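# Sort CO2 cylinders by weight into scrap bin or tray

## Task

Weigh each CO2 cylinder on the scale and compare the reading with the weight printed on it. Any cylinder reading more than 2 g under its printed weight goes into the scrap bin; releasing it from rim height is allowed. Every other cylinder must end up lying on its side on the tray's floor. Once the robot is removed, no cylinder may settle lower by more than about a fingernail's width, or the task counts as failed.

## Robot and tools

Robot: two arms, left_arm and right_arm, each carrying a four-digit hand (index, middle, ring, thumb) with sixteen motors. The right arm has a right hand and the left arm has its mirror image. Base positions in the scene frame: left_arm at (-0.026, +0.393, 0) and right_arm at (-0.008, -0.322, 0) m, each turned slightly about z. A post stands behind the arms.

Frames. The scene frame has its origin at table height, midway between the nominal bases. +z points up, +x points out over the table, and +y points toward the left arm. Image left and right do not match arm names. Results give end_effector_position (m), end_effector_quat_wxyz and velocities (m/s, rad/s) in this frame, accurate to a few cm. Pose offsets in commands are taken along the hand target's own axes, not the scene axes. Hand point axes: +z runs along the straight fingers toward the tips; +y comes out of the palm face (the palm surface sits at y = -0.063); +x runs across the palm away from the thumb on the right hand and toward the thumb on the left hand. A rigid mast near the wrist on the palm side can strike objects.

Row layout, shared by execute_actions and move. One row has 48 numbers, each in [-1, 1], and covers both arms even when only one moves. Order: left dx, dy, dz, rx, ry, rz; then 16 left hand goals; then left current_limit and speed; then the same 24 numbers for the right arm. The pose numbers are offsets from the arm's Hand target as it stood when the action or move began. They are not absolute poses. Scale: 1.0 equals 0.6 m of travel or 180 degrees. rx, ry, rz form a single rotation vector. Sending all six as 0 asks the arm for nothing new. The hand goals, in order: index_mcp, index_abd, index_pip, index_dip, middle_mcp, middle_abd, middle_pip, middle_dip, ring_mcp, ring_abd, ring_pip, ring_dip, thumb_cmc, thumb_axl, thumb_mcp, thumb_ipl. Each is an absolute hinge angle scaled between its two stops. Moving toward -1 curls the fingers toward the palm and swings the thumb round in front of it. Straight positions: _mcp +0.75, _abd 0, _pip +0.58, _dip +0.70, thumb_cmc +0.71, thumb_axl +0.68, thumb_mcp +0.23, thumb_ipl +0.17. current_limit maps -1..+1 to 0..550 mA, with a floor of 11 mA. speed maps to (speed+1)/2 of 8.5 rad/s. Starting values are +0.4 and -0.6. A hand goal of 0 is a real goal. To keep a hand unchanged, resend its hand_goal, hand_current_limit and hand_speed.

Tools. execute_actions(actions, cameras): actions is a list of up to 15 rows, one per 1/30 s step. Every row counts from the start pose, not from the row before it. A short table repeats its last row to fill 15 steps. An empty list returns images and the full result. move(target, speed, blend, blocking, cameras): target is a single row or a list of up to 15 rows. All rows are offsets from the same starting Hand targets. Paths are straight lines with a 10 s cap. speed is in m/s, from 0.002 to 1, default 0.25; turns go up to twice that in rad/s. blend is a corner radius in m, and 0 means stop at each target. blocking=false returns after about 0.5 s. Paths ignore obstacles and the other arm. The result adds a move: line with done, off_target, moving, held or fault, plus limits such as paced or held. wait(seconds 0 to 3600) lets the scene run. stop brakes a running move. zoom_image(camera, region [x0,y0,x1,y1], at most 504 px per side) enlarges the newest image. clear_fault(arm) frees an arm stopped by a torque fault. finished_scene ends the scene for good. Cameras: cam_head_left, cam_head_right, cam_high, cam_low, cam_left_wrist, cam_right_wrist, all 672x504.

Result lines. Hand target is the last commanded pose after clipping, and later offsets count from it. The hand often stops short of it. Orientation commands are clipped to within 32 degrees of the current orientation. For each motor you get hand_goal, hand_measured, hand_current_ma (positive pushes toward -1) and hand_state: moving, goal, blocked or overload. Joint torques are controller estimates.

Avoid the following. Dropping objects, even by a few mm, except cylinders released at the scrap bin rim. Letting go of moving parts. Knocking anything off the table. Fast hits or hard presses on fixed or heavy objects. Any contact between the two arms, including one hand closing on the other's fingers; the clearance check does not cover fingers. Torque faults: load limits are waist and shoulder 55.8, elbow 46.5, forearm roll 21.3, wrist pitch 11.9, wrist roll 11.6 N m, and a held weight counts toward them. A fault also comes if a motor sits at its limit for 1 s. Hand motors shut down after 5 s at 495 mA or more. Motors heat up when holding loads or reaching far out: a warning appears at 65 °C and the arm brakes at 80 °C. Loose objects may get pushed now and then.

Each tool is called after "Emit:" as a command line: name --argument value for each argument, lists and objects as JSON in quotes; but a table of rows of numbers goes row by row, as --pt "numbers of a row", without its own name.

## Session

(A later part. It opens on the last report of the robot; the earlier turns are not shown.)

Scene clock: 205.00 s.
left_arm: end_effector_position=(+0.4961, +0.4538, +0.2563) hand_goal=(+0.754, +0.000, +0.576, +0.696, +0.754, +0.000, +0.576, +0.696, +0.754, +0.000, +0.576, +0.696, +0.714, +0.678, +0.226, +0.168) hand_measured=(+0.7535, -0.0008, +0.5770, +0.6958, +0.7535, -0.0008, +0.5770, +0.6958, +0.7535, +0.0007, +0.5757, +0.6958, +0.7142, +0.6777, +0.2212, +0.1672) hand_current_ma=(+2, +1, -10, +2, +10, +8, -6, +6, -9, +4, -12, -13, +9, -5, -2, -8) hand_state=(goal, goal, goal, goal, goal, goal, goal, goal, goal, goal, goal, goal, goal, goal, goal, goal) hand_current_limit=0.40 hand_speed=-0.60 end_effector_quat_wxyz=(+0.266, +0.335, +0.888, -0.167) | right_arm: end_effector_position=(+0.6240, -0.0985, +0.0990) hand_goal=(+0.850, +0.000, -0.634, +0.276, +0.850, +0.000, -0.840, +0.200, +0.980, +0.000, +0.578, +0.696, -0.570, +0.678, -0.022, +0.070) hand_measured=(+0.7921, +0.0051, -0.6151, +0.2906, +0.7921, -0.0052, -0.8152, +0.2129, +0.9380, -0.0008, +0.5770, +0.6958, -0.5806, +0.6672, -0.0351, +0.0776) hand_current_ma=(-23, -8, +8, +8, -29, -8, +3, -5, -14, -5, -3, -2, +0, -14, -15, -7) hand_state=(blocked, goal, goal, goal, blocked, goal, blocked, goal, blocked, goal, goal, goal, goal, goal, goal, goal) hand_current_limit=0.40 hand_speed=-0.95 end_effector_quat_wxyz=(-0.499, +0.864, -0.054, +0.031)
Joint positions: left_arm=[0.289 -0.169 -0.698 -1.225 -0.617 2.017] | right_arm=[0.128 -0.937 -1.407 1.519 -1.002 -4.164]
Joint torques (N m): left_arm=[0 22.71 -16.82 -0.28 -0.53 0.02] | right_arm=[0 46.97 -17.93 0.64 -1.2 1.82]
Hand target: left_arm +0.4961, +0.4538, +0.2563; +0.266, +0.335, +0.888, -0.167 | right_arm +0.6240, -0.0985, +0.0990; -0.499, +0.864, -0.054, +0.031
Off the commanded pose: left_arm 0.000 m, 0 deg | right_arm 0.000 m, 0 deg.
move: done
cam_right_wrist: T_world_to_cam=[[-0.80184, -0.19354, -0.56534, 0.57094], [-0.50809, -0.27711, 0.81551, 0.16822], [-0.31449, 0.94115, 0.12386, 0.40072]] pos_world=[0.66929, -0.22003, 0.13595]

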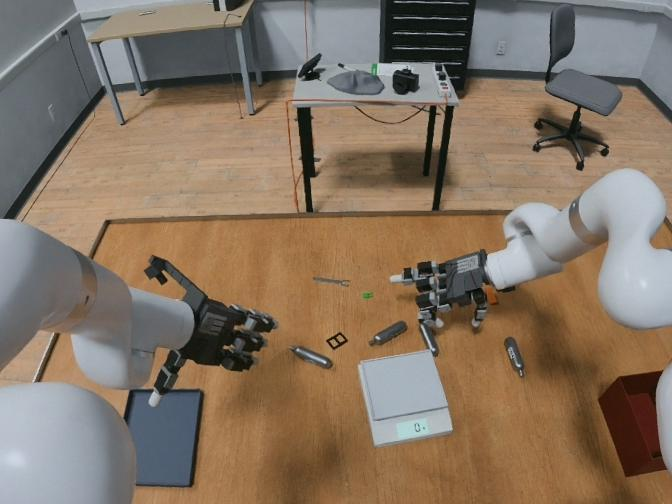

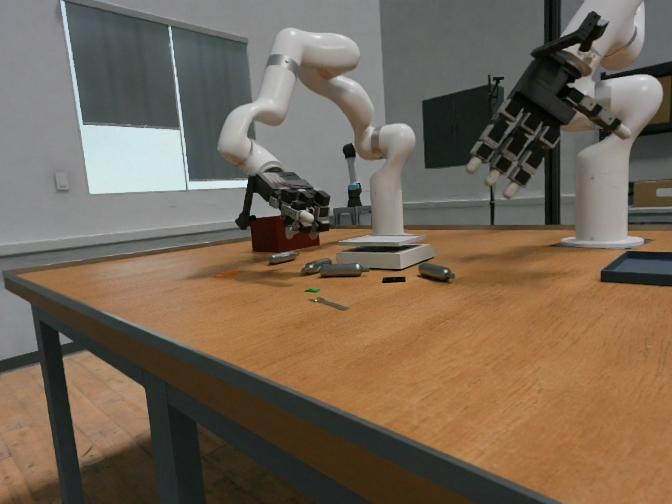

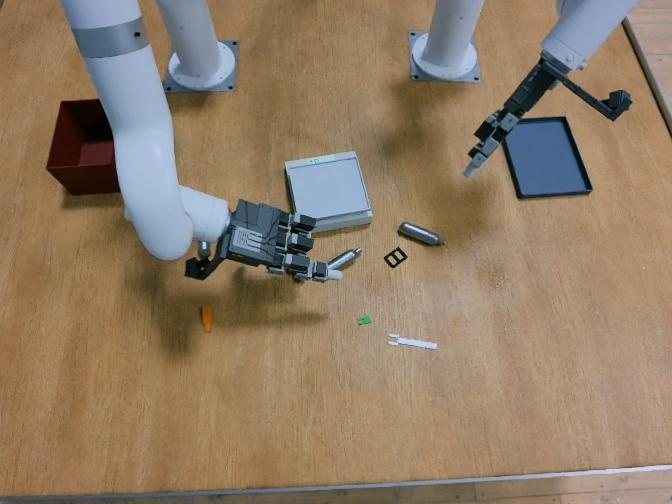

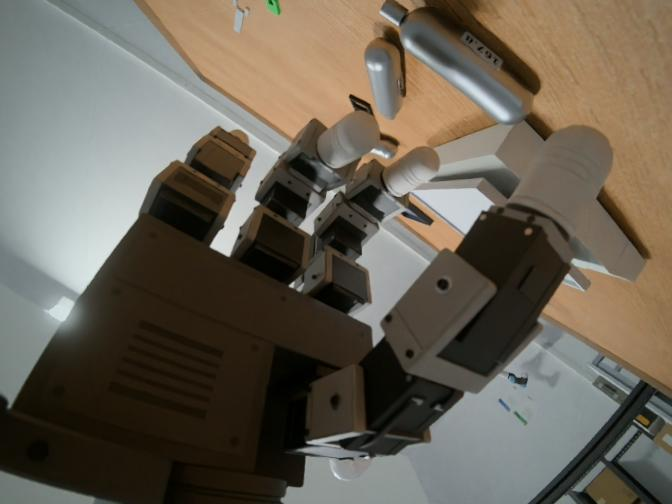

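Emit:
move --target '[0,0,0,0,0,0,0.754,0,0.576,0.696,0.754,0,0.576,0.696,0.754,0,0.576,0.696,0.714,0.678,0.226,0.168,0.4,-0.6, -0.0077,0.0242,-0.3752,0,0,0,0.849,0,-0.635,0.275,0.849,0,-0.635,0.275,0.98,0,0.577,0.696,-0.571,0.678,-0.022,0.07,0.4,-0.9]' --speed 0.2 --cameras '["all"]'

Emit:
zoom_image --camera "cam_head_left" --region '[340, 280, 560, 445]'

Emit:
zoom_image --camera "cam_low" --region '[180, 150, 460, 360]'

Emit:
zoom_image --camera "cam_head_right" --region '[340, 280, 560, 445]'

Scene clock: 221.00 s.
left_arm: end_effector_position=(+0.4961, +0.4538, +0.2563) hand_goal=(+0.754, +0.000, +0.576, +0.696, +0.754, +0.000, +0.576, +0.696, +0.754, +0.000, +0.576, +0.696, +0.714, +0.678, +0.226, +0.168) hand_measured=(+0.7535, -0.0008, +0.5757, +0.6958, +0.7535, +0.0007, +0.5770, +0.6958, +0.7535, +0.0007, +0.5770, +0.6958, +0.7142, +0.6777, +0.2212, +0.1681) hand_current_ma=(+0, +1, -10, -2, +10, +7, -1, +10, -4, -1, -4, -9, +11, -3, -2, -10) hand_state=(goal, goal, goal, goal, goal, goal, goal, goal, goal, goal, goal, goal, goal, goal, goal, goal) hand_current_limit=0.40 hand_speed=-0.60 end_effector_quat_wxyz=(+0.266, +0.335, +0.888, -0.167) | right_arm: end_effector_position=(+0.5944, -0.2985, +0.1990) hand_goal=(+0.850, +0.000, -0.634, +0.276, +0.850, +0.000, -0.634, +0.276, +0.980, +0.000, +0.578, +0.696, -0.570, +0.678, -0.022, +0.070) hand_measured=(+0.7921, +0.0051, -0.6189, +0.2894, +0.7909, -0.0052, -0.6420, +0.2664, +0.9380, +0.0007, +0.5757, +0.6958, -0.5806, +0.6683, -0.0331, +0.0776) hand_current_ma=(-20, -7, +3, +18, -32, -7, -3, -3, -17, -8, -3, -1, -7, -7, -9, +5) hand_state=(blocked, goal, goal, goal, blocked, goal, goal, goal, blocked, goal, goal, goal, goal, goal, goal, goal) hand_current_limit=0.40 hand_speed=-0.90 end_effector_quat_wxyz=(-0.499, +0.864, -0.054, +0.031)
Joint positions: left_arm=[0.289 -0.169 -0.698 -1.225 -0.617 2.017] | right_arm=[-0.192 -0.729 -1.314 1.2 -1.183 -4.076]
Joint torques (N m): left_arm=[0 22.71 -16.82 -0.28 -0.53 0.02] | right_arm=[0 42.7 -18.73 0.94 -1.13 1.73]
Hand target: left_arm +0.4961, +0.4538, +0.2563; +0.266, +0.335, +0.888, -0.167 | right_arm +0.5944, -0.2986, +0.1990; -0.499, +0.864, -0.054, +0.031
Off the commanded pose: left_arm 0.000 m, 0 deg | right_arm 0.000 m, 0 deg.
move: done
cam_right_wrist: T_world_to_cam=[[-0.80184, -0.19354, -0.56534, 0.56501], [-0.50809, -0.27711, 0.81551, 0.01618], [-0.31449, 0.94115, 0.12386, 0.56735]] pos_world=[0.63969, -0.42013, 0.23595]

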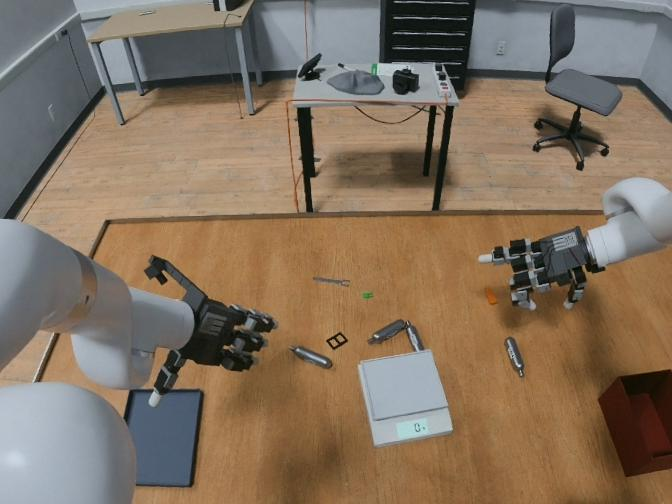

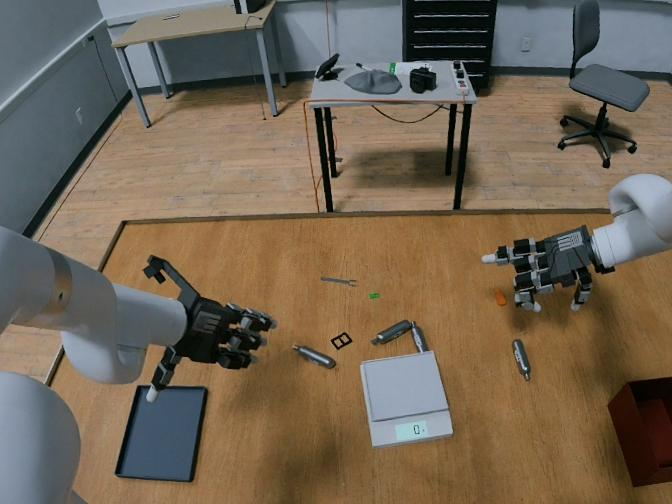

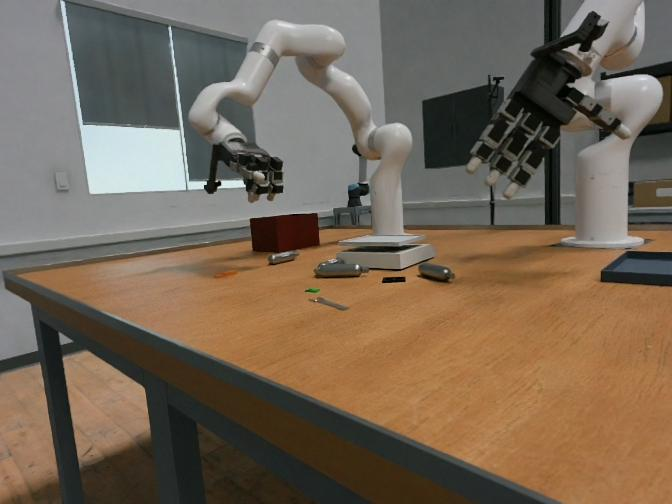

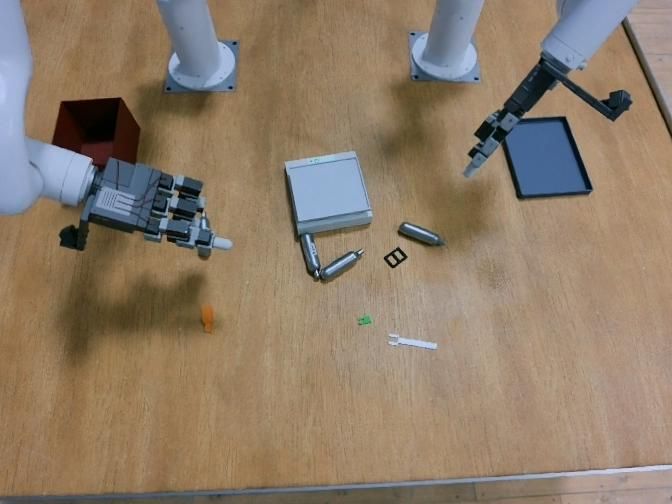

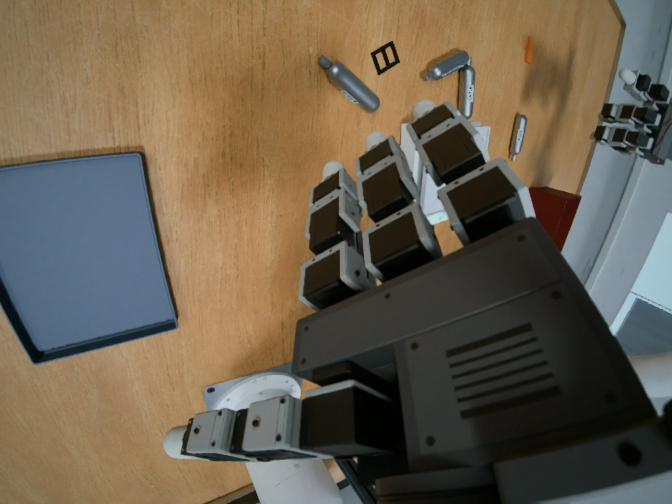

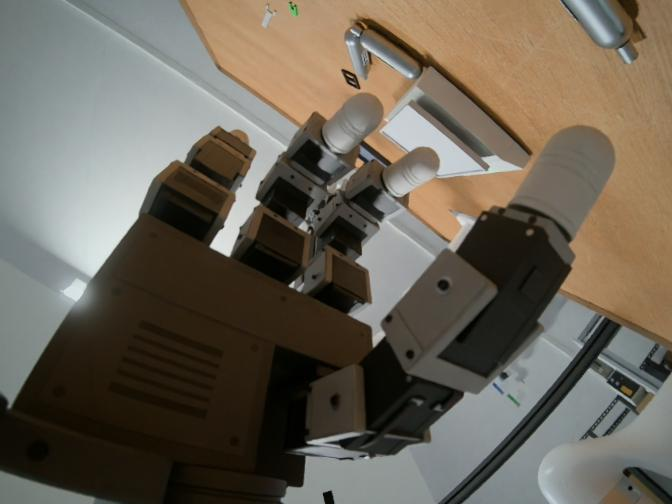

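Scaled by 2.291.

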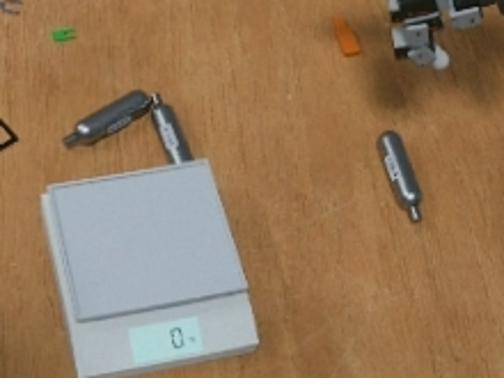

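Scaled by 1.800.

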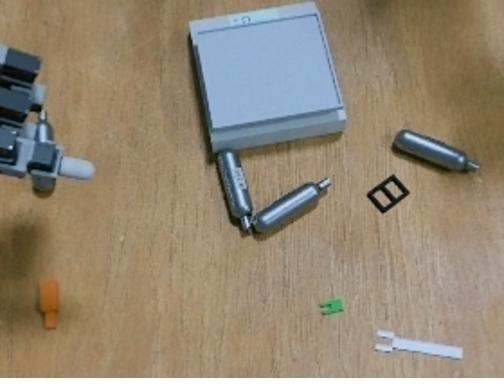

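Scaled by 2.291.

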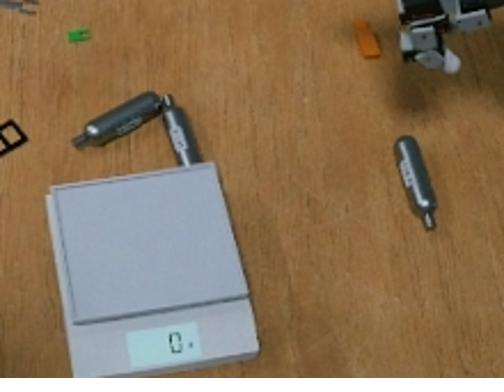

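Emit:
move --target '[0,0,0,0,0,0,0.754,0,0.576,0.696,0.754,0,0.576,0.696,0.754,0,0.576,0.696,0.714,0.678,0.226,0.168,0.4,-0.6, -0.0657,0.1793,0.1857,0,-0.0635,-0.0367,0.849,0,-0.635,0.275,0.849,0,-0.635,0.275,0.98,0,0.577,0.696,-0.571,0.678,-0.022,0.07,0.4,-0.9]' --speed 0.15 --cameras '["cam_head_left","cam_high","cam_low","cam_right_wrist"]'

Emit:
zoom_image --camera "cam_head_left" --region '[440, 280, 580, 385]'

Emit:
zoom_image --camera "cam_high" --region '[200, 190, 340, 295]'

Emit:
zoom_image --camera "cam_low" --region '[130, 180, 290, 300]'

Scene clock: 243.23 s.
left_arm: end_effector_position=(+0.4961, +0.4538, +0.2563) hand_goal=(+0.754, +0.000, +0.576, +0.696, +0.754, +0.000, +0.576, +0.696, +0.754, +0.000, +0.576, +0.696, +0.714, +0.678, +0.226, +0.168) hand_measured=(+0.7535, -0.0008, +0.5770, +0.6958, +0.7535, +0.0007, +0.5770, +0.6958, +0.7523, -0.0008, +0.5770, +0.6945, +0.7142, +0.6767, +0.2212, +0.1681) hand_current_ma=(-5, +7, -8, -2, +4, +6, -2, +0, +0, +1, -5, -8, +6, -5, -3, -10) hand_state=(goal, goal, goal, goal, goal, goal, goal, goal, goal, goal, goal, goal, goal, goal, goal, goal) hand_current_limit=0.40 hand_speed=-0.60 end_effector_quat_wxyz=(+0.266, +0.335, +0.888, -0.167) | right_arm: end_effector_position=(+0.5606, -0.2513, +0.0502) hand_goal=(+0.850, +0.000, -0.634, +0.276, +0.850, +0.000, -0.634, +0.276, +0.980, +0.000, +0.578, +0.696, -0.570, +0.678, -0.022, +0.070) hand_measured=(+0.7933, +0.0051, -0.6176, +0.2894, +0.7921, -0.0037, -0.6420, +0.2728, +0.9380, -0.0008, +0.5757, +0.6958, -0.5806, +0.6683, -0.0331, +0.0776) hand_current_ma=(-20, -6, +3, +11, -26, -6, -10, -7, -12, +0, -2, +2, -10, -12, -8, +0) hand_state=(blocked, goal, goal, goal, blocked, goal, goal, goal, blocked, goal, goal, goal, goal, goal, goal, goal) hand_current_limit=0.40 hand_speed=-0.90 end_effector_quat_wxyz=(-0.499, +0.865, +0.046, -0.026)
Joint positions: left_arm=[0.289 -0.169 -0.698 -1.225 -0.617 2.017] | right_arm=[-0.109 -0.979 -1.332 1.17 -1.158 -4.336]
Joint torques (N m): left_arm=[0 22.71 -16.82 -0.28 -0.53 0.02] | right_arm=[0 45.6 -15.7 0.58 -1.31 -1.93]
Hand target: left_arm +0.4961, +0.4538, +0.2563; +0.266, +0.335, +0.888, -0.167 | right_arm +0.5606, -0.2513, +0.0501; -0.499, +0.865, +0.046, -0.027
Off the commanded pose: left_arm 0.000 m, 0 deg | right_arm 0.000 m, 0 deg.
move: done
cam_right_wrist: T_world_to_cam=[[-0.7364, -0.37156, -0.56539, 0.38153], [-0.43147, -0.38576, 0.81549, 0.06322], [-0.52111, 0.84447, 0.12376, 0.6222]] pos_world=[0.63247, -0.35928, 0.08715]

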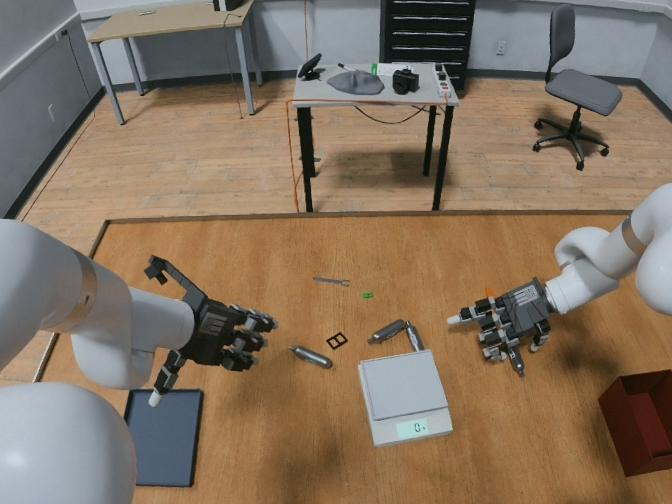

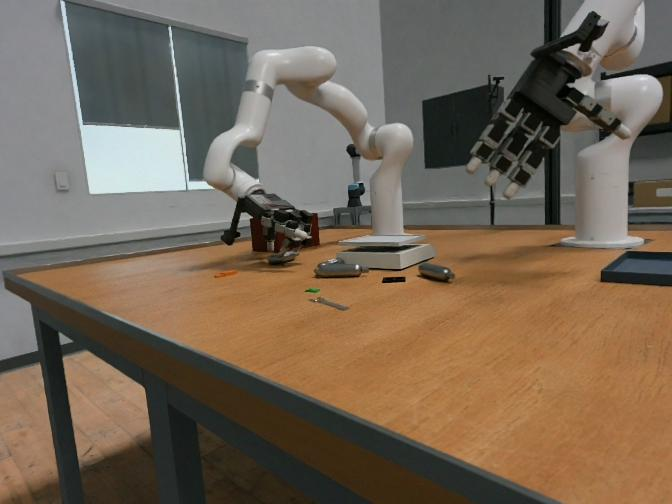

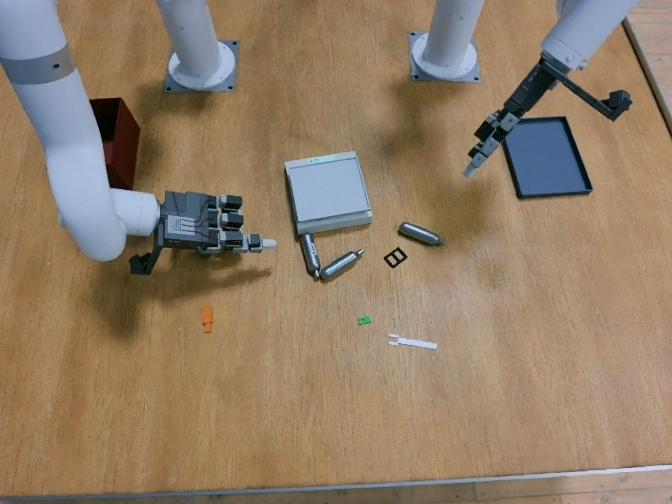

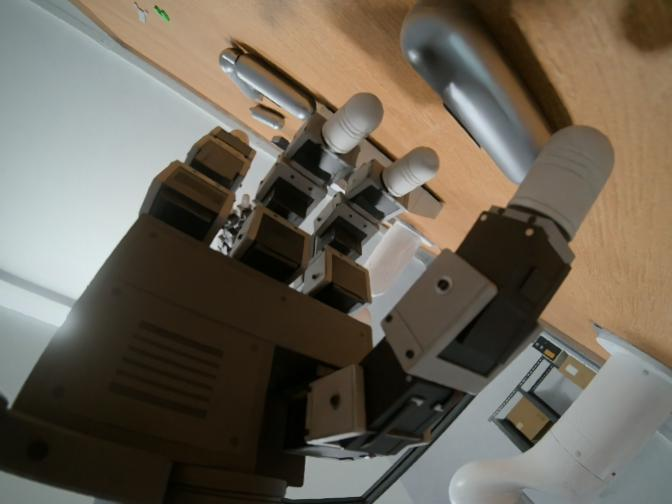

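Scaled by 3.600.

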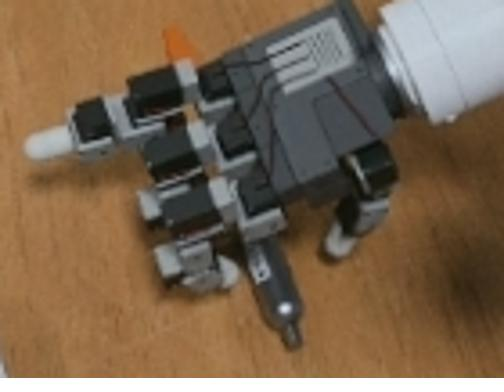

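Scaled by 3.600.

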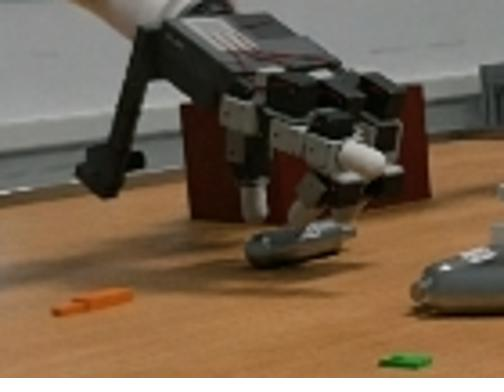

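Scaled by 3.150.

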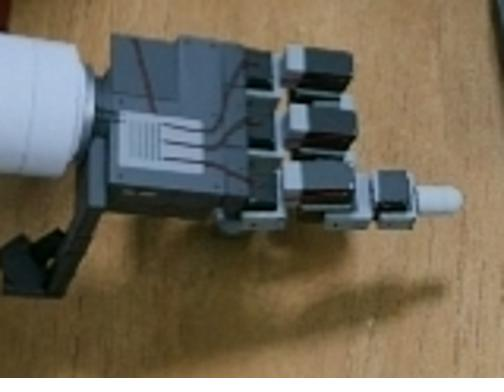

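Emit:
move --pt "0 0 0 0 0 0 0.754 0 0.576 0.696 0.754 0 0.576 0.696 0.754 0 0.576 0.696 0.714 0.678 0.226 0.168 0.4 -0.6 0.0033 0.0345 0.0195 0 0 0 0.849 0 -0.635 0.275 0.849 0 -0.635 0.275 0.98 0 0.577 0.696 -0.571 0.678 -0.022 0.07 0.4 -0.9" --pt "0 0 0 0 0 0 0.754 0 0.576 0.696 0.754 0 0.576 0.696 0.754 0 0.576 0.696 0.714 0.678 0.226 0.168 0.4 -0.6 0.0033 0.0345 0.0195 0 0 0 0.55 0 -0.635 0.275 0.57 0 -0.635 0.275 0.98 0 0.577 0.696 -0.571 0.678 -0.22 0.07 0.4 -0.94" --speed 0.05 --cameras '["cam_head_left","cam_high","cam_low","cam_right_wrist"]'

Emit:
zoom_image --camera "cam_head_left" --region '[440, 280, 580, 385]'

Emit:
zoom_image --camera "cam_high" --region '[200, 190, 340, 295]'

Scene clock: 260.70 s.
left_arm: end_effector_position=(+0.4961, +0.4538, +0.2563) hand_goal=(+0.754, +0.000, +0.576, +0.696, +0.754, +0.000, +0.576, +0.696, +0.754, +0.000, +0.576, +0.696, +0.714, +0.678, +0.226, +0.168) hand_measured=(+0.7535, -0.0008, +0.5770, +0.6958, +0.7535, -0.0008, +0.5770, +0.6958, +0.7535, -0.0008, +0.5770, +0.6958, +0.7142, +0.6767, +0.2212, +0.1681) hand_current_ma=(+7, +1, -10, -4, +11, +8, -7, -2, -3, +2, -8, -9, +5, +3, -5, -2) hand_state=(goal, goal, goal, goal, goal, goal, goal, goal, goal, goal, goal, goal, goal, goal, goal, goal) hand_current_limit=0.40 hand_speed=-0.60 end_effector_quat_wxyz=(+0.266, +0.335, +0.888, -0.167) | right_arm: end_effector_position=(+0.5626, -0.2513, +0.0264) hand_goal=(+0.550, +0.000, -0.634, +0.276, +0.570, +0.000, -0.634, +0.276, +0.980, +0.000, +0.578, +0.696, -0.570, +0.678, -0.220, +0.070) hand_measured=(+0.6100, +0.0051, -0.6189, +0.2894, +0.6196, -0.0052, -0.6382, +0.2664, +0.9392, -0.0008, +0.5770, +0.6958, -0.5806, +0.6672, -0.1855, +0.0786) hand_current_ma=(+17, -8, +0, +16, +15, -9, -7, -9, -8, -2, +0, -9, -3, -12, +10, +0) hand_state=(moving, goal, goal, goal, moving, goal, goal, goal, blocked, goal, goal, goal, goal, goal, blocked, goal) hand_current_limit=0.40 hand_speed=-0.94 end_effector_quat_wxyz=(-0.499, +0.865, +0.046, -0.027)
Joint positions: left_arm=[0.289 -0.169 -0.698 -1.225 -0.617 2.017] | right_arm=[-0.108 -1.03 -1.358 1.181 -1.148 -4.361]
Joint torques (N m): left_arm=[0 22.71 -16.82 -0.28 -0.53 0.02] | right_arm=[0 46.24 -15.35 0.54 -1.31 0.01]
Hand target: left_arm +0.4961, +0.4538, +0.2563; +0.266, +0.335, +0.888, -0.167 | right_arm +0.5626, -0.2513, +0.0264; -0.499, +0.865, +0.046, -0.027
Off the commanded pose: left_arm 0.000 m, 0 deg | right_arm 0.000 m, 0 deg.
move: done
cam_right_wrist: T_world_to_cam=[[-0.73643, -0.37159, -0.56532, 0.36956], [-0.43142, -0.38573, 0.81553, 0.08347], [-0.52111, 0.84447, 0.12375, 0.62619]] pos_world=[0.63447, -0.35928, 0.06335]

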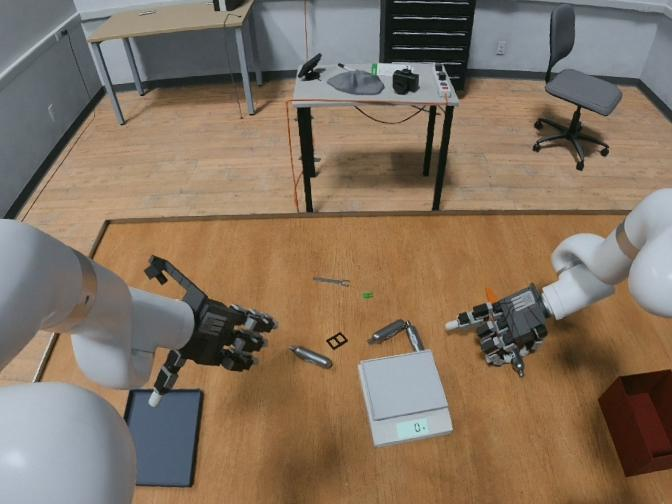

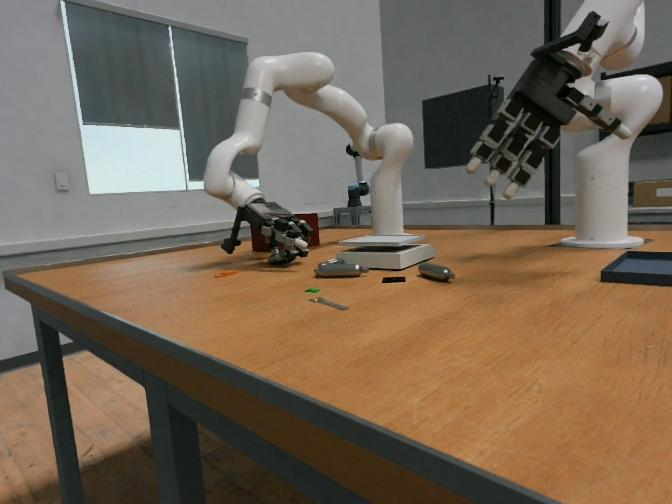

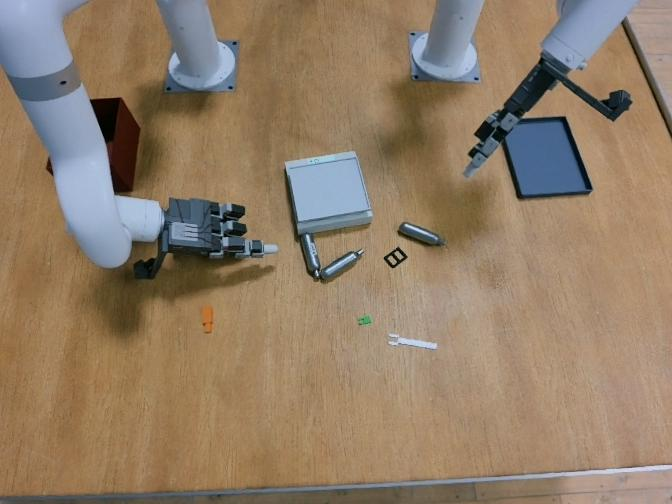

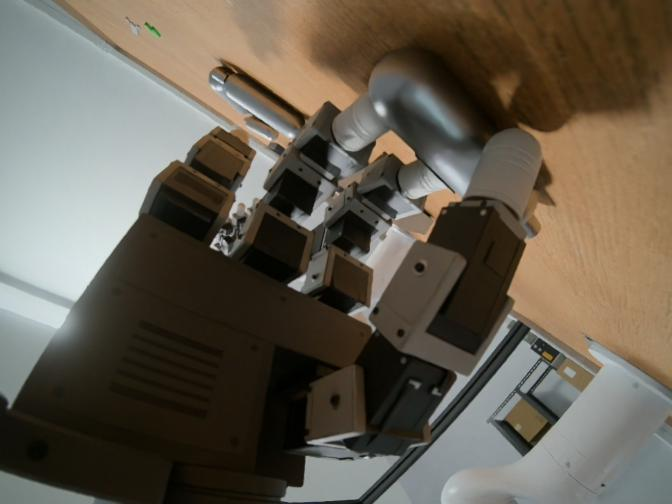

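Scaled by 3.600.

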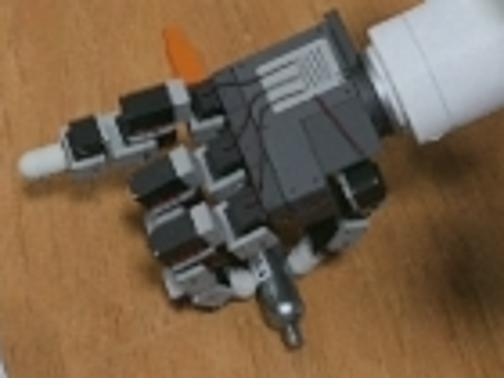

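Scaled by 3.600.

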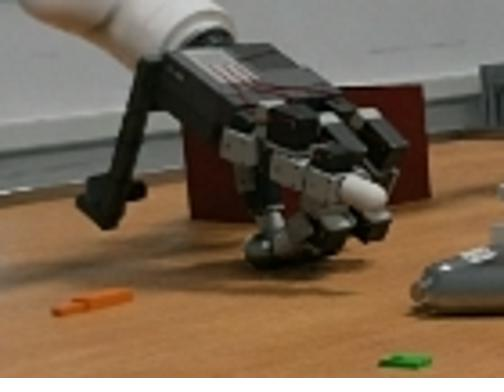

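Emit:
move --pt "0 0 0 0 0 0 0.754 0 0.576 0.696 0.754 0 0.576 0.696 0.754 0 0.576 0.696 0.714 0.678 0.226 0.168 0.4 -0.6 0 0 0 0 0 0 0.45 0 -0.68 0.26 0.55 0 -0.66 0.26 0.98 0 0.577 0.696 -0.571 0.678 -0.4 -0.02 0.4 -0.9" --pt "0 0 0 0 0 0 0.754 0 0.576 0.696 0.754 0 0.576 0.696 0.754 0 0.576 0.696 0.714 0.678 0.226 0.168 0.4 -0.6 0 0 0 0 0 0 0.3 0 -0.74 0.24 0.51 0 -0.68 0.25 0.98 0 0.577 0.696 -0.571 0.678 -0.62 -0.15 0.4 -0.9" --speed 0.05 --cameras '["cam_head_left","cam_right_wrist"]'

Emit:
zoom_image --camera "cam_head_left" --region '[440, 280, 580, 385]'

Scene clock: 267.73 s.
left_arm: end_effector_position=(+0.4961, +0.4538, +0.2563) hand_goal=(+0.754, +0.000, +0.576, +0.696, +0.754, +0.000, +0.576, +0.696, +0.754, +0.000, +0.576, +0.696, +0.714, +0.678, +0.226, +0.168) hand_measured=(+0.7535, -0.0008, +0.5757, +0.6958, +0.7535, -0.0008, +0.5770, +0.6971, +0.7535, +0.0007, +0.5770, +0.6971, +0.7142, +0.6777, +0.2212, +0.1681) hand_current_ma=(+6, +5, -1, -3, +15, +2, -4, +8, -7, +7, -12, -10, +11, -9, -3, -8) hand_state=(goal, goal, goal, goal, goal, goal, goal, goal, goal, goal, goal, goal, goal, goal, goal, goal) hand_current_limit=0.40 hand_speed=-0.60 end_effector_quat_wxyz=(+0.266, +0.335, +0.888, -0.167) | right_arm: end_effector_position=(+0.5626, -0.2513, +0.0264) hand_goal=(+0.300, +0.000, -0.740, +0.240, +0.510, +0.000, -0.680, +0.250, +0.980, +0.000, +0.578, +0.696, -0.570, +0.678, -0.620, -0.150) hand_measured=(+0.5967, +0.0051, -0.6163, +0.2855, +0.5967, -0.0037, -0.6369, +0.2639, +0.9392, -0.0008, +0.5770, +0.6958, -0.5755, +0.6683, -0.1806, +0.0805) hand_current_ma=(+236, +2, +70, +26, +46, -8, +9, -12, -24, -10, +3, -4, -4, -7, +303, +219) hand_state=(blocked, goal, blocked, blocked, blocked, goal, blocked, goal, blocked, goal, goal, goal, goal, goal, moving, moving) hand_current_limit=0.40 hand_speed=-0.90 end_effector_quat_wxyz=(-0.499, +0.865, +0.046, -0.027)
Joint positions: left_arm=[0.289 -0.169 -0.698 -1.225 -0.617 2.017] | right_arm=[-0.108 -1.03 -1.358 1.181 -1.148 -4.361]
Joint torques (N m): left_arm=[0 22.71 -16.82 -0.28 -0.53 0.02] | right_arm=[0 46.24 -15.35 0.54 -1.31 0.01]
Hand target: left_arm +0.4961, +0.4538, +0.2563; +0.266, +0.335, +0.888, -0.167 | right_arm +0.5626, -0.2513, +0.0264; -0.499, +0.865, +0.046, -0.027
Off the commanded pose: left_arm 0.000 m, 0 deg | right_arm 0.000 m, 0 deg.
move: done
cam_right_wrist: T_world_to_cam=[[-0.73643, -0.37159, -0.56532, 0.36956], [-0.43142, -0.38573, 0.81553, 0.08347], [-0.52111, 0.84447, 0.12375, 0.62619]] pos_world=[0.63447, -0.35928, 0.06335]

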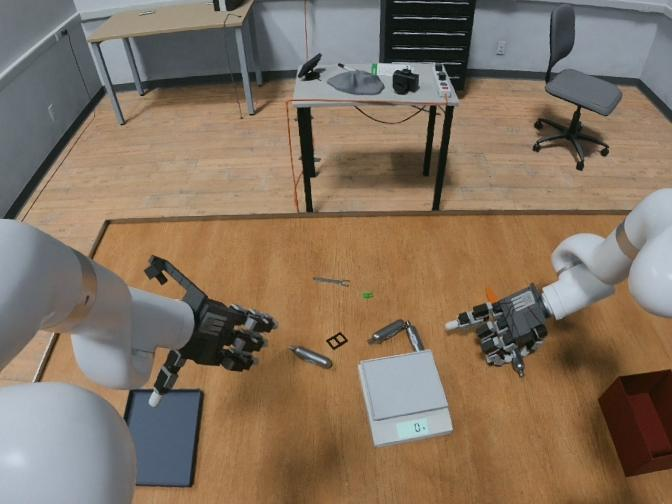

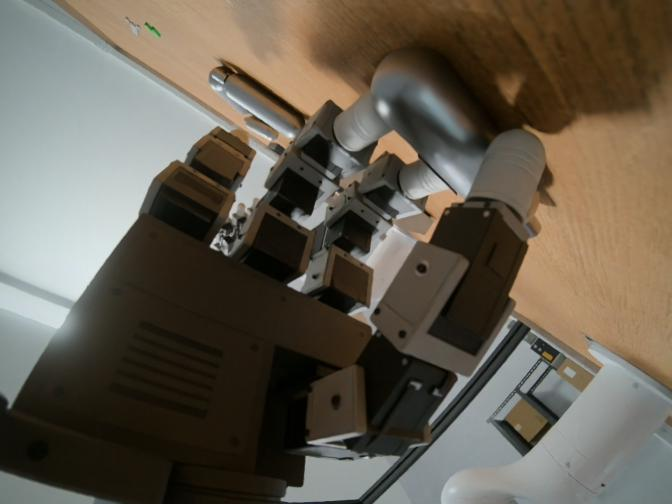

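Scaled by 3.600.

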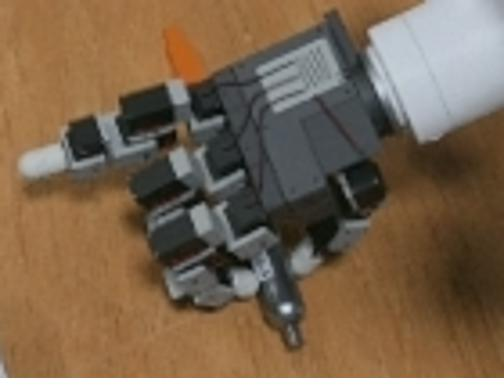

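Emit:
move --target '[0,0,0,0,0,0,0.754,0,0.576,0.696,0.754,0,0.576,0.696,0.754,0,0.576,0.696,0.714,0.678,0.226,0.168,0.4,-0.6, 0,-0.0866,-0.05,0,0,0,0.3,0,-0.74,0.24,0.51,0,-0.68,0.25,0.98,0,0.577,0.696,-0.571,0.678,-0.62,-0.15,0.4,-0.9]' --speed 0.05 --cameras '["cam_head_left","cam_high","cam_right_wrist"]'

Emit:
zoom_image --camera "cam_high" --region '[200, 170, 340, 275]'

Emit:
zoom_image --camera "cam_head_left" --region '[440, 280, 580, 385]'

Scene clock: 273.13 s.
left_arm: end_effector_position=(+0.4961, +0.4538, +0.2563) hand_goal=(+0.754, +0.000, +0.576, +0.696, +0.754, +0.000, +0.576, +0.696, +0.754, +0.000, +0.576, +0.696, +0.714, +0.678, +0.226, +0.168) hand_measured=(+0.7523, -0.0008, +0.5770, +0.6958, +0.7535, +0.0007, +0.5770, +0.6958, +0.7535, +0.0007, +0.5770, +0.6971, +0.7142, +0.6777, +0.2212, +0.1681) hand_current_ma=(+5, +4, -7, -2, +14, +5, -1, +4, -11, +4, -8, -10, +4, +1, -6, -6) hand_state=(goal, goal, goal, goal, goal, goal, goal, goal, goal, goal, goal, goal, goal, goal, goal, goal) hand_current_limit=0.40 hand_speed=-0.60 end_effector_quat_wxyz=(+0.266, +0.335, +0.888, -0.167) | right_arm: end_effector_position=(+0.5626, -0.2513, +0.0863) hand_goal=(+0.300, +0.000, -0.740, +0.240, +0.510, +0.000, -0.680, +0.250, +0.980, +0.000, +0.578, +0.696, -0.570, +0.678, -0.620, -0.150) hand_measured=(+0.5931, +0.0051, -0.6125, +0.2881, +0.5943, -0.0052, -0.6356, +0.2664, +0.9392, -0.0008, +0.5770, +0.6958, -0.5755, +0.6683, -0.1806, +0.0805) hand_current_ma=(+231, -11, +71, +28, +44, -5, +13, -2, -18, -4, -1, +1, -3, -11, +377, +220) hand_state=(blocked, goal, blocked, blocked, blocked, goal, blocked, goal, blocked, goal, goal, goal, goal, goal, blocked, blocked) hand_current_limit=0.40 hand_speed=-0.90 end_effector_quat_wxyz=(-0.499, +0.865, +0.046, -0.027)
Joint positions: left_arm=[0.289 -0.169 -0.698 -1.225 -0.617 2.017] | right_arm=[-0.108 -0.912 -1.316 1.151 -1.178 -4.285]
Joint torques (N m): left_arm=[0 22.71 -16.82 -0.28 -0.53 0.02] | right_arm=[0 44.87 -16.39 0.67 -1.27 2]
Hand target: left_arm +0.4961, +0.4538, +0.2563; +0.266, +0.335, +0.888, -0.167 | right_arm +0.5626, -0.2513, +0.0864; -0.499, +0.865, +0.046, -0.027
Off the commanded pose: left_arm 0.000 m, 0 deg | right_arm 0.000 m, 0 deg.
move: done
cam_right_wrist: T_world_to_cam=[[-0.73643, -0.37159, -0.56532, 0.40342], [-0.43142, -0.38573, 0.81553, 0.03462], [-0.52111, 0.84447, 0.12375, 0.61877]] pos_world=[0.63447, -0.35928, 0.12325]

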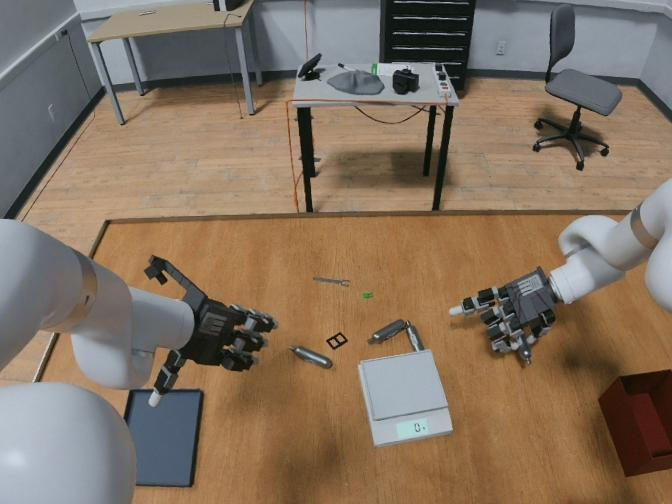

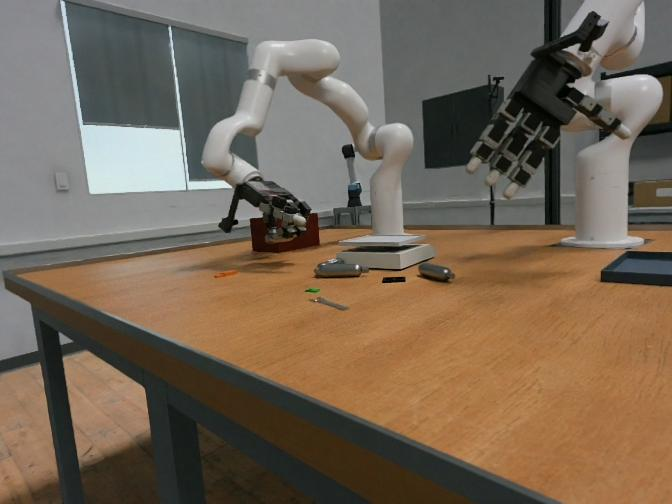

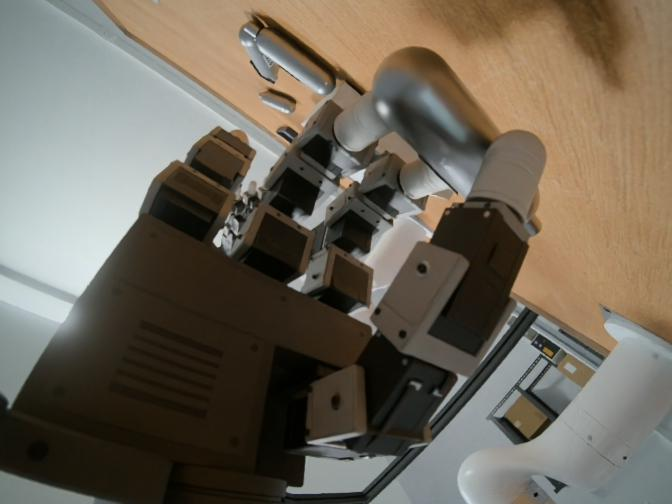

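Scaled by 3.600.

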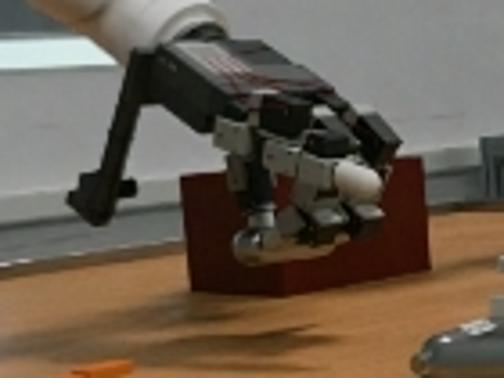

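Scaled by 3.600.

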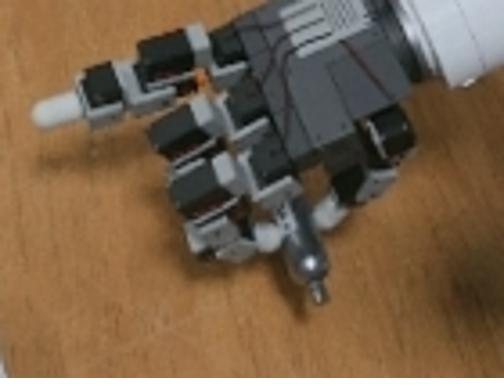

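Emit:
zoom_image --camera "cam_low" --region '[270, 140, 390, 230]'

Emit:
zoom_image --camera "cam_high" --region '[310, 215, 460, 290]'

Emit:
zoom_image --camera "cam_head_left" --region '[340, 340, 470, 460]'

This scene's latest camera images include none from cam_low. They are from: cam_head_left, cam_high, cam_right_wrist. cam_low's image comes with the result of a call that names it in "cameras".

Scaled by 3.360.

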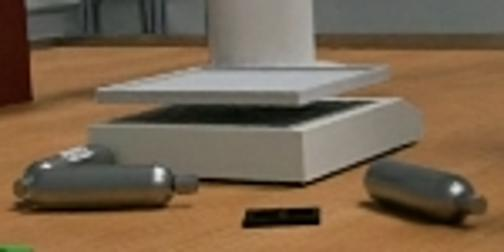

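Scaled by 3.877.

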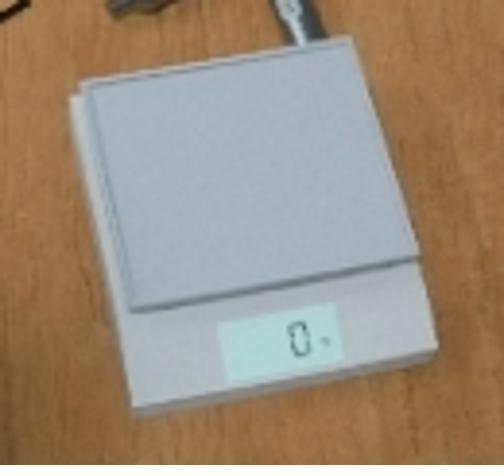

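Emit:
move --pt "0 0 0 0 0 0 0.754 0 0.576 0.696 0.754 0 0.576 0.696 0.754 0 0.576 0.696 0.714 0.678 0.226 0.168 0.4 -0.6 0 -0.0938 -0.0542 0 0 0 0.3 0 -0.74 0.24 0.51 0 -0.68 0.25 0.98 0 0.577 0.696 -0.571 0.678 -0.62 -0.15 0.4 -0.9" --pt "0 0 0 0 0 0 0.754 0 0.576 0.696 0.754 0 0.576 0.696 0.754 0 0.576 0.696 0.714 0.678 0.226 0.168 0.4 -0.6 -0.0957 -0.3497 0.389 0 0 0 0.3 0 -0.74 0.24 0.51 0 -0.68 0.25 0.98 0 0.577 0.696 -0.571 0.678 -0.62 -0.15 0.4 -0.9" --speed 0.12 --blend 0.03 --cameras '["cam_head_left","cam_high","cam_low","cam_right_wrist"]'

Emit:
zoom_image --camera "cam_head_left" --region '[320, 280, 520, 430]'

Emit:
zoom_image --camera "cam_low" --region '[240, 120, 440, 270]'

Emit:
zoom_image --camera "cam_high" --region '[280, 170, 440, 290]'

Scene clock: 299.77 s.
left_arm: end_effector_position=(+0.4961, +0.4538, +0.2563) hand_goal=(+0.754, +0.000, +0.576, +0.696, +0.754, +0.000, +0.576, +0.696, +0.754, +0.000, +0.576, +0.696, +0.714, +0.678, +0.226, +0.168) hand_measured=(+0.7535, -0.0008, +0.5770, +0.6958, +0.7535, +0.0007, +0.5770, +0.6958, +0.7535, +0.0007, +0.5770, +0.6958, +0.7142, +0.6777, +0.2212, +0.1672) hand_current_ma=(+6, +1, -6, -7, +12, +4, -8, +6, -4, +7, -12, -6, +13, -3, -3, -8) hand_state=(goal, goal, goal, goal, goal, goal, goal, goal, goal, goal, goal, goal, goal, goal, goal, goal) hand_current_limit=0.40 hand_speed=-0.60 end_effector_quat_wxyz=(+0.266, +0.335, +0.888, -0.167) | right_arm: end_effector_position=(+0.4728, +0.0478, +0.1513) hand_goal=(+0.300, +0.000, -0.740, +0.240, +0.510, +0.000, -0.680, +0.250, +0.980, +0.000, +0.578, +0.696, -0.570, +0.678, -0.620, -0.150) hand_measured=(+0.5919, +0.0051, -0.6086, +0.2881, +0.5931, -0.0037, -0.6356, +0.2652, +0.9392, -0.0008, +0.5757, +0.6971, -0.5743, +0.6693, -0.1796, +0.0805) hand_current_ma=(+233, +2, +67, +29, +42, -1, +17, -7, -14, -10, +0, -8, +4, -4, +376, +234) hand_state=(blocked, goal, blocked, blocked, blocked, goal, blocked, goal, blocked, goal, goal, goal, goal, goal, blocked, blocked) hand_current_limit=0.40 hand_speed=-0.90 end_effector_quat_wxyz=(-0.499, +0.865, +0.046, -0.027)
Joint positions: left_arm=[0.289 -0.169 -0.698 -1.225 -0.617 2.017] | right_arm=[0.421 -0.706 -1.133 1.604 -0.974 -4.214]
Joint torques (N m): left_arm=[0 22.71 -16.82 -0.28 -0.53 0.02] | right_arm=[0 40.83 -17.48 0.55 -1.23 0.01]
Hand target: left_arm +0.4961, +0.4538, +0.2563; +0.266, +0.335, +0.888, -0.167 | right_arm +0.4728, +0.0479, +0.1513; -0.499, +0.865, +0.046, -0.027
Off the commanded pose: left_arm 0.000 m, 0 deg | right_arm 0.000 m, 0 deg.
move: done
cam_right_wrist: T_world_to_cam=[[-0.73643, -0.37159, -0.56532, 0.48518], [-0.43142, -0.38573, 0.81553, 0.05824], [-0.52111, 0.84447, 0.12375, 0.31135]] pos_world=[0.54467, -0.06018, 0.18825]

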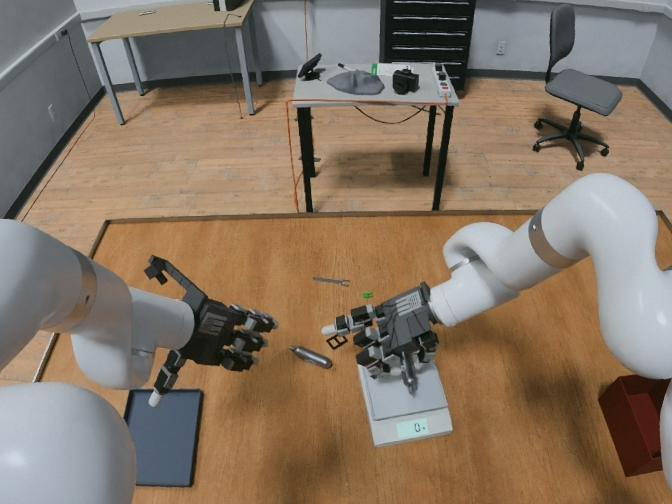

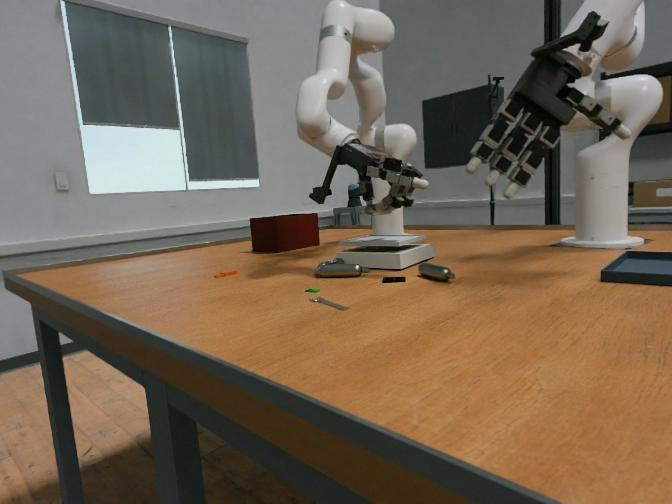

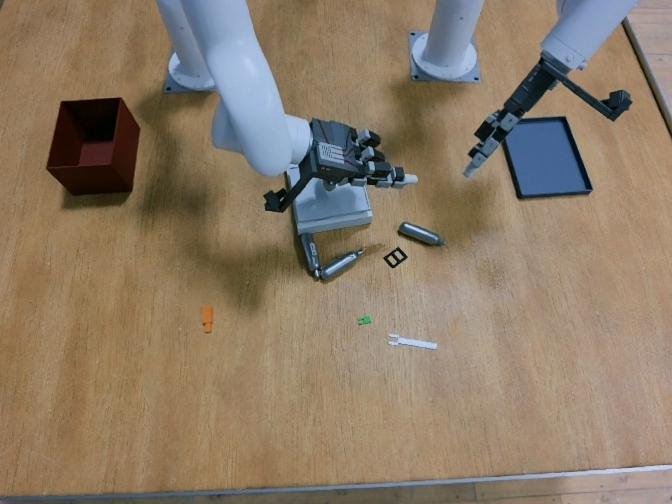

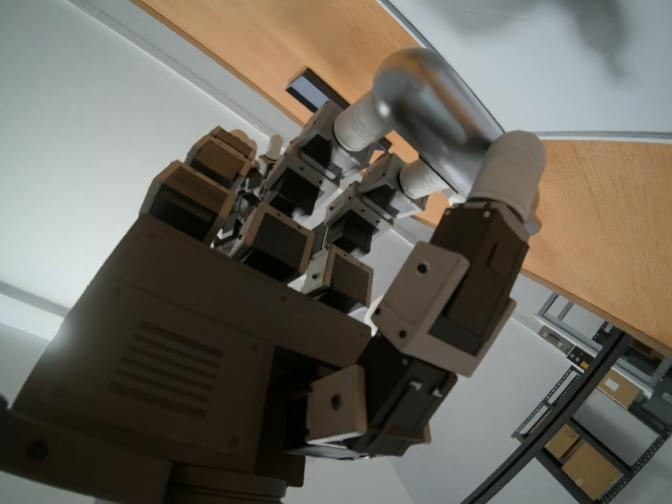

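Scaled by 2.520.

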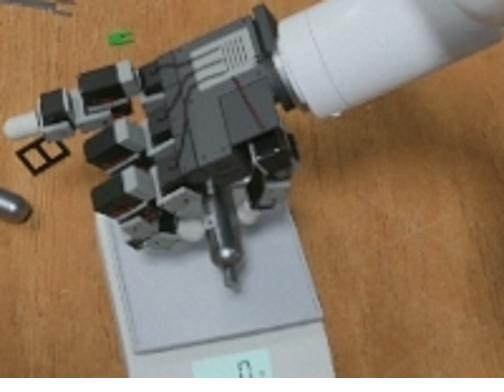

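Scaled by 2.520.

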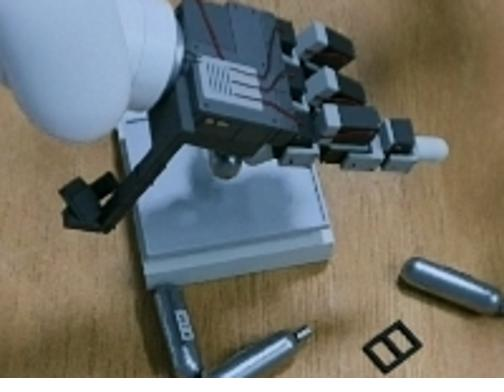

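Scaled by 3.150.

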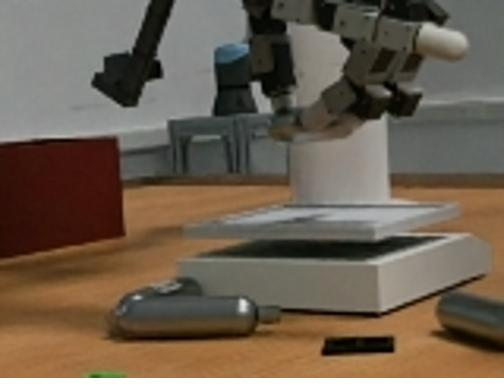

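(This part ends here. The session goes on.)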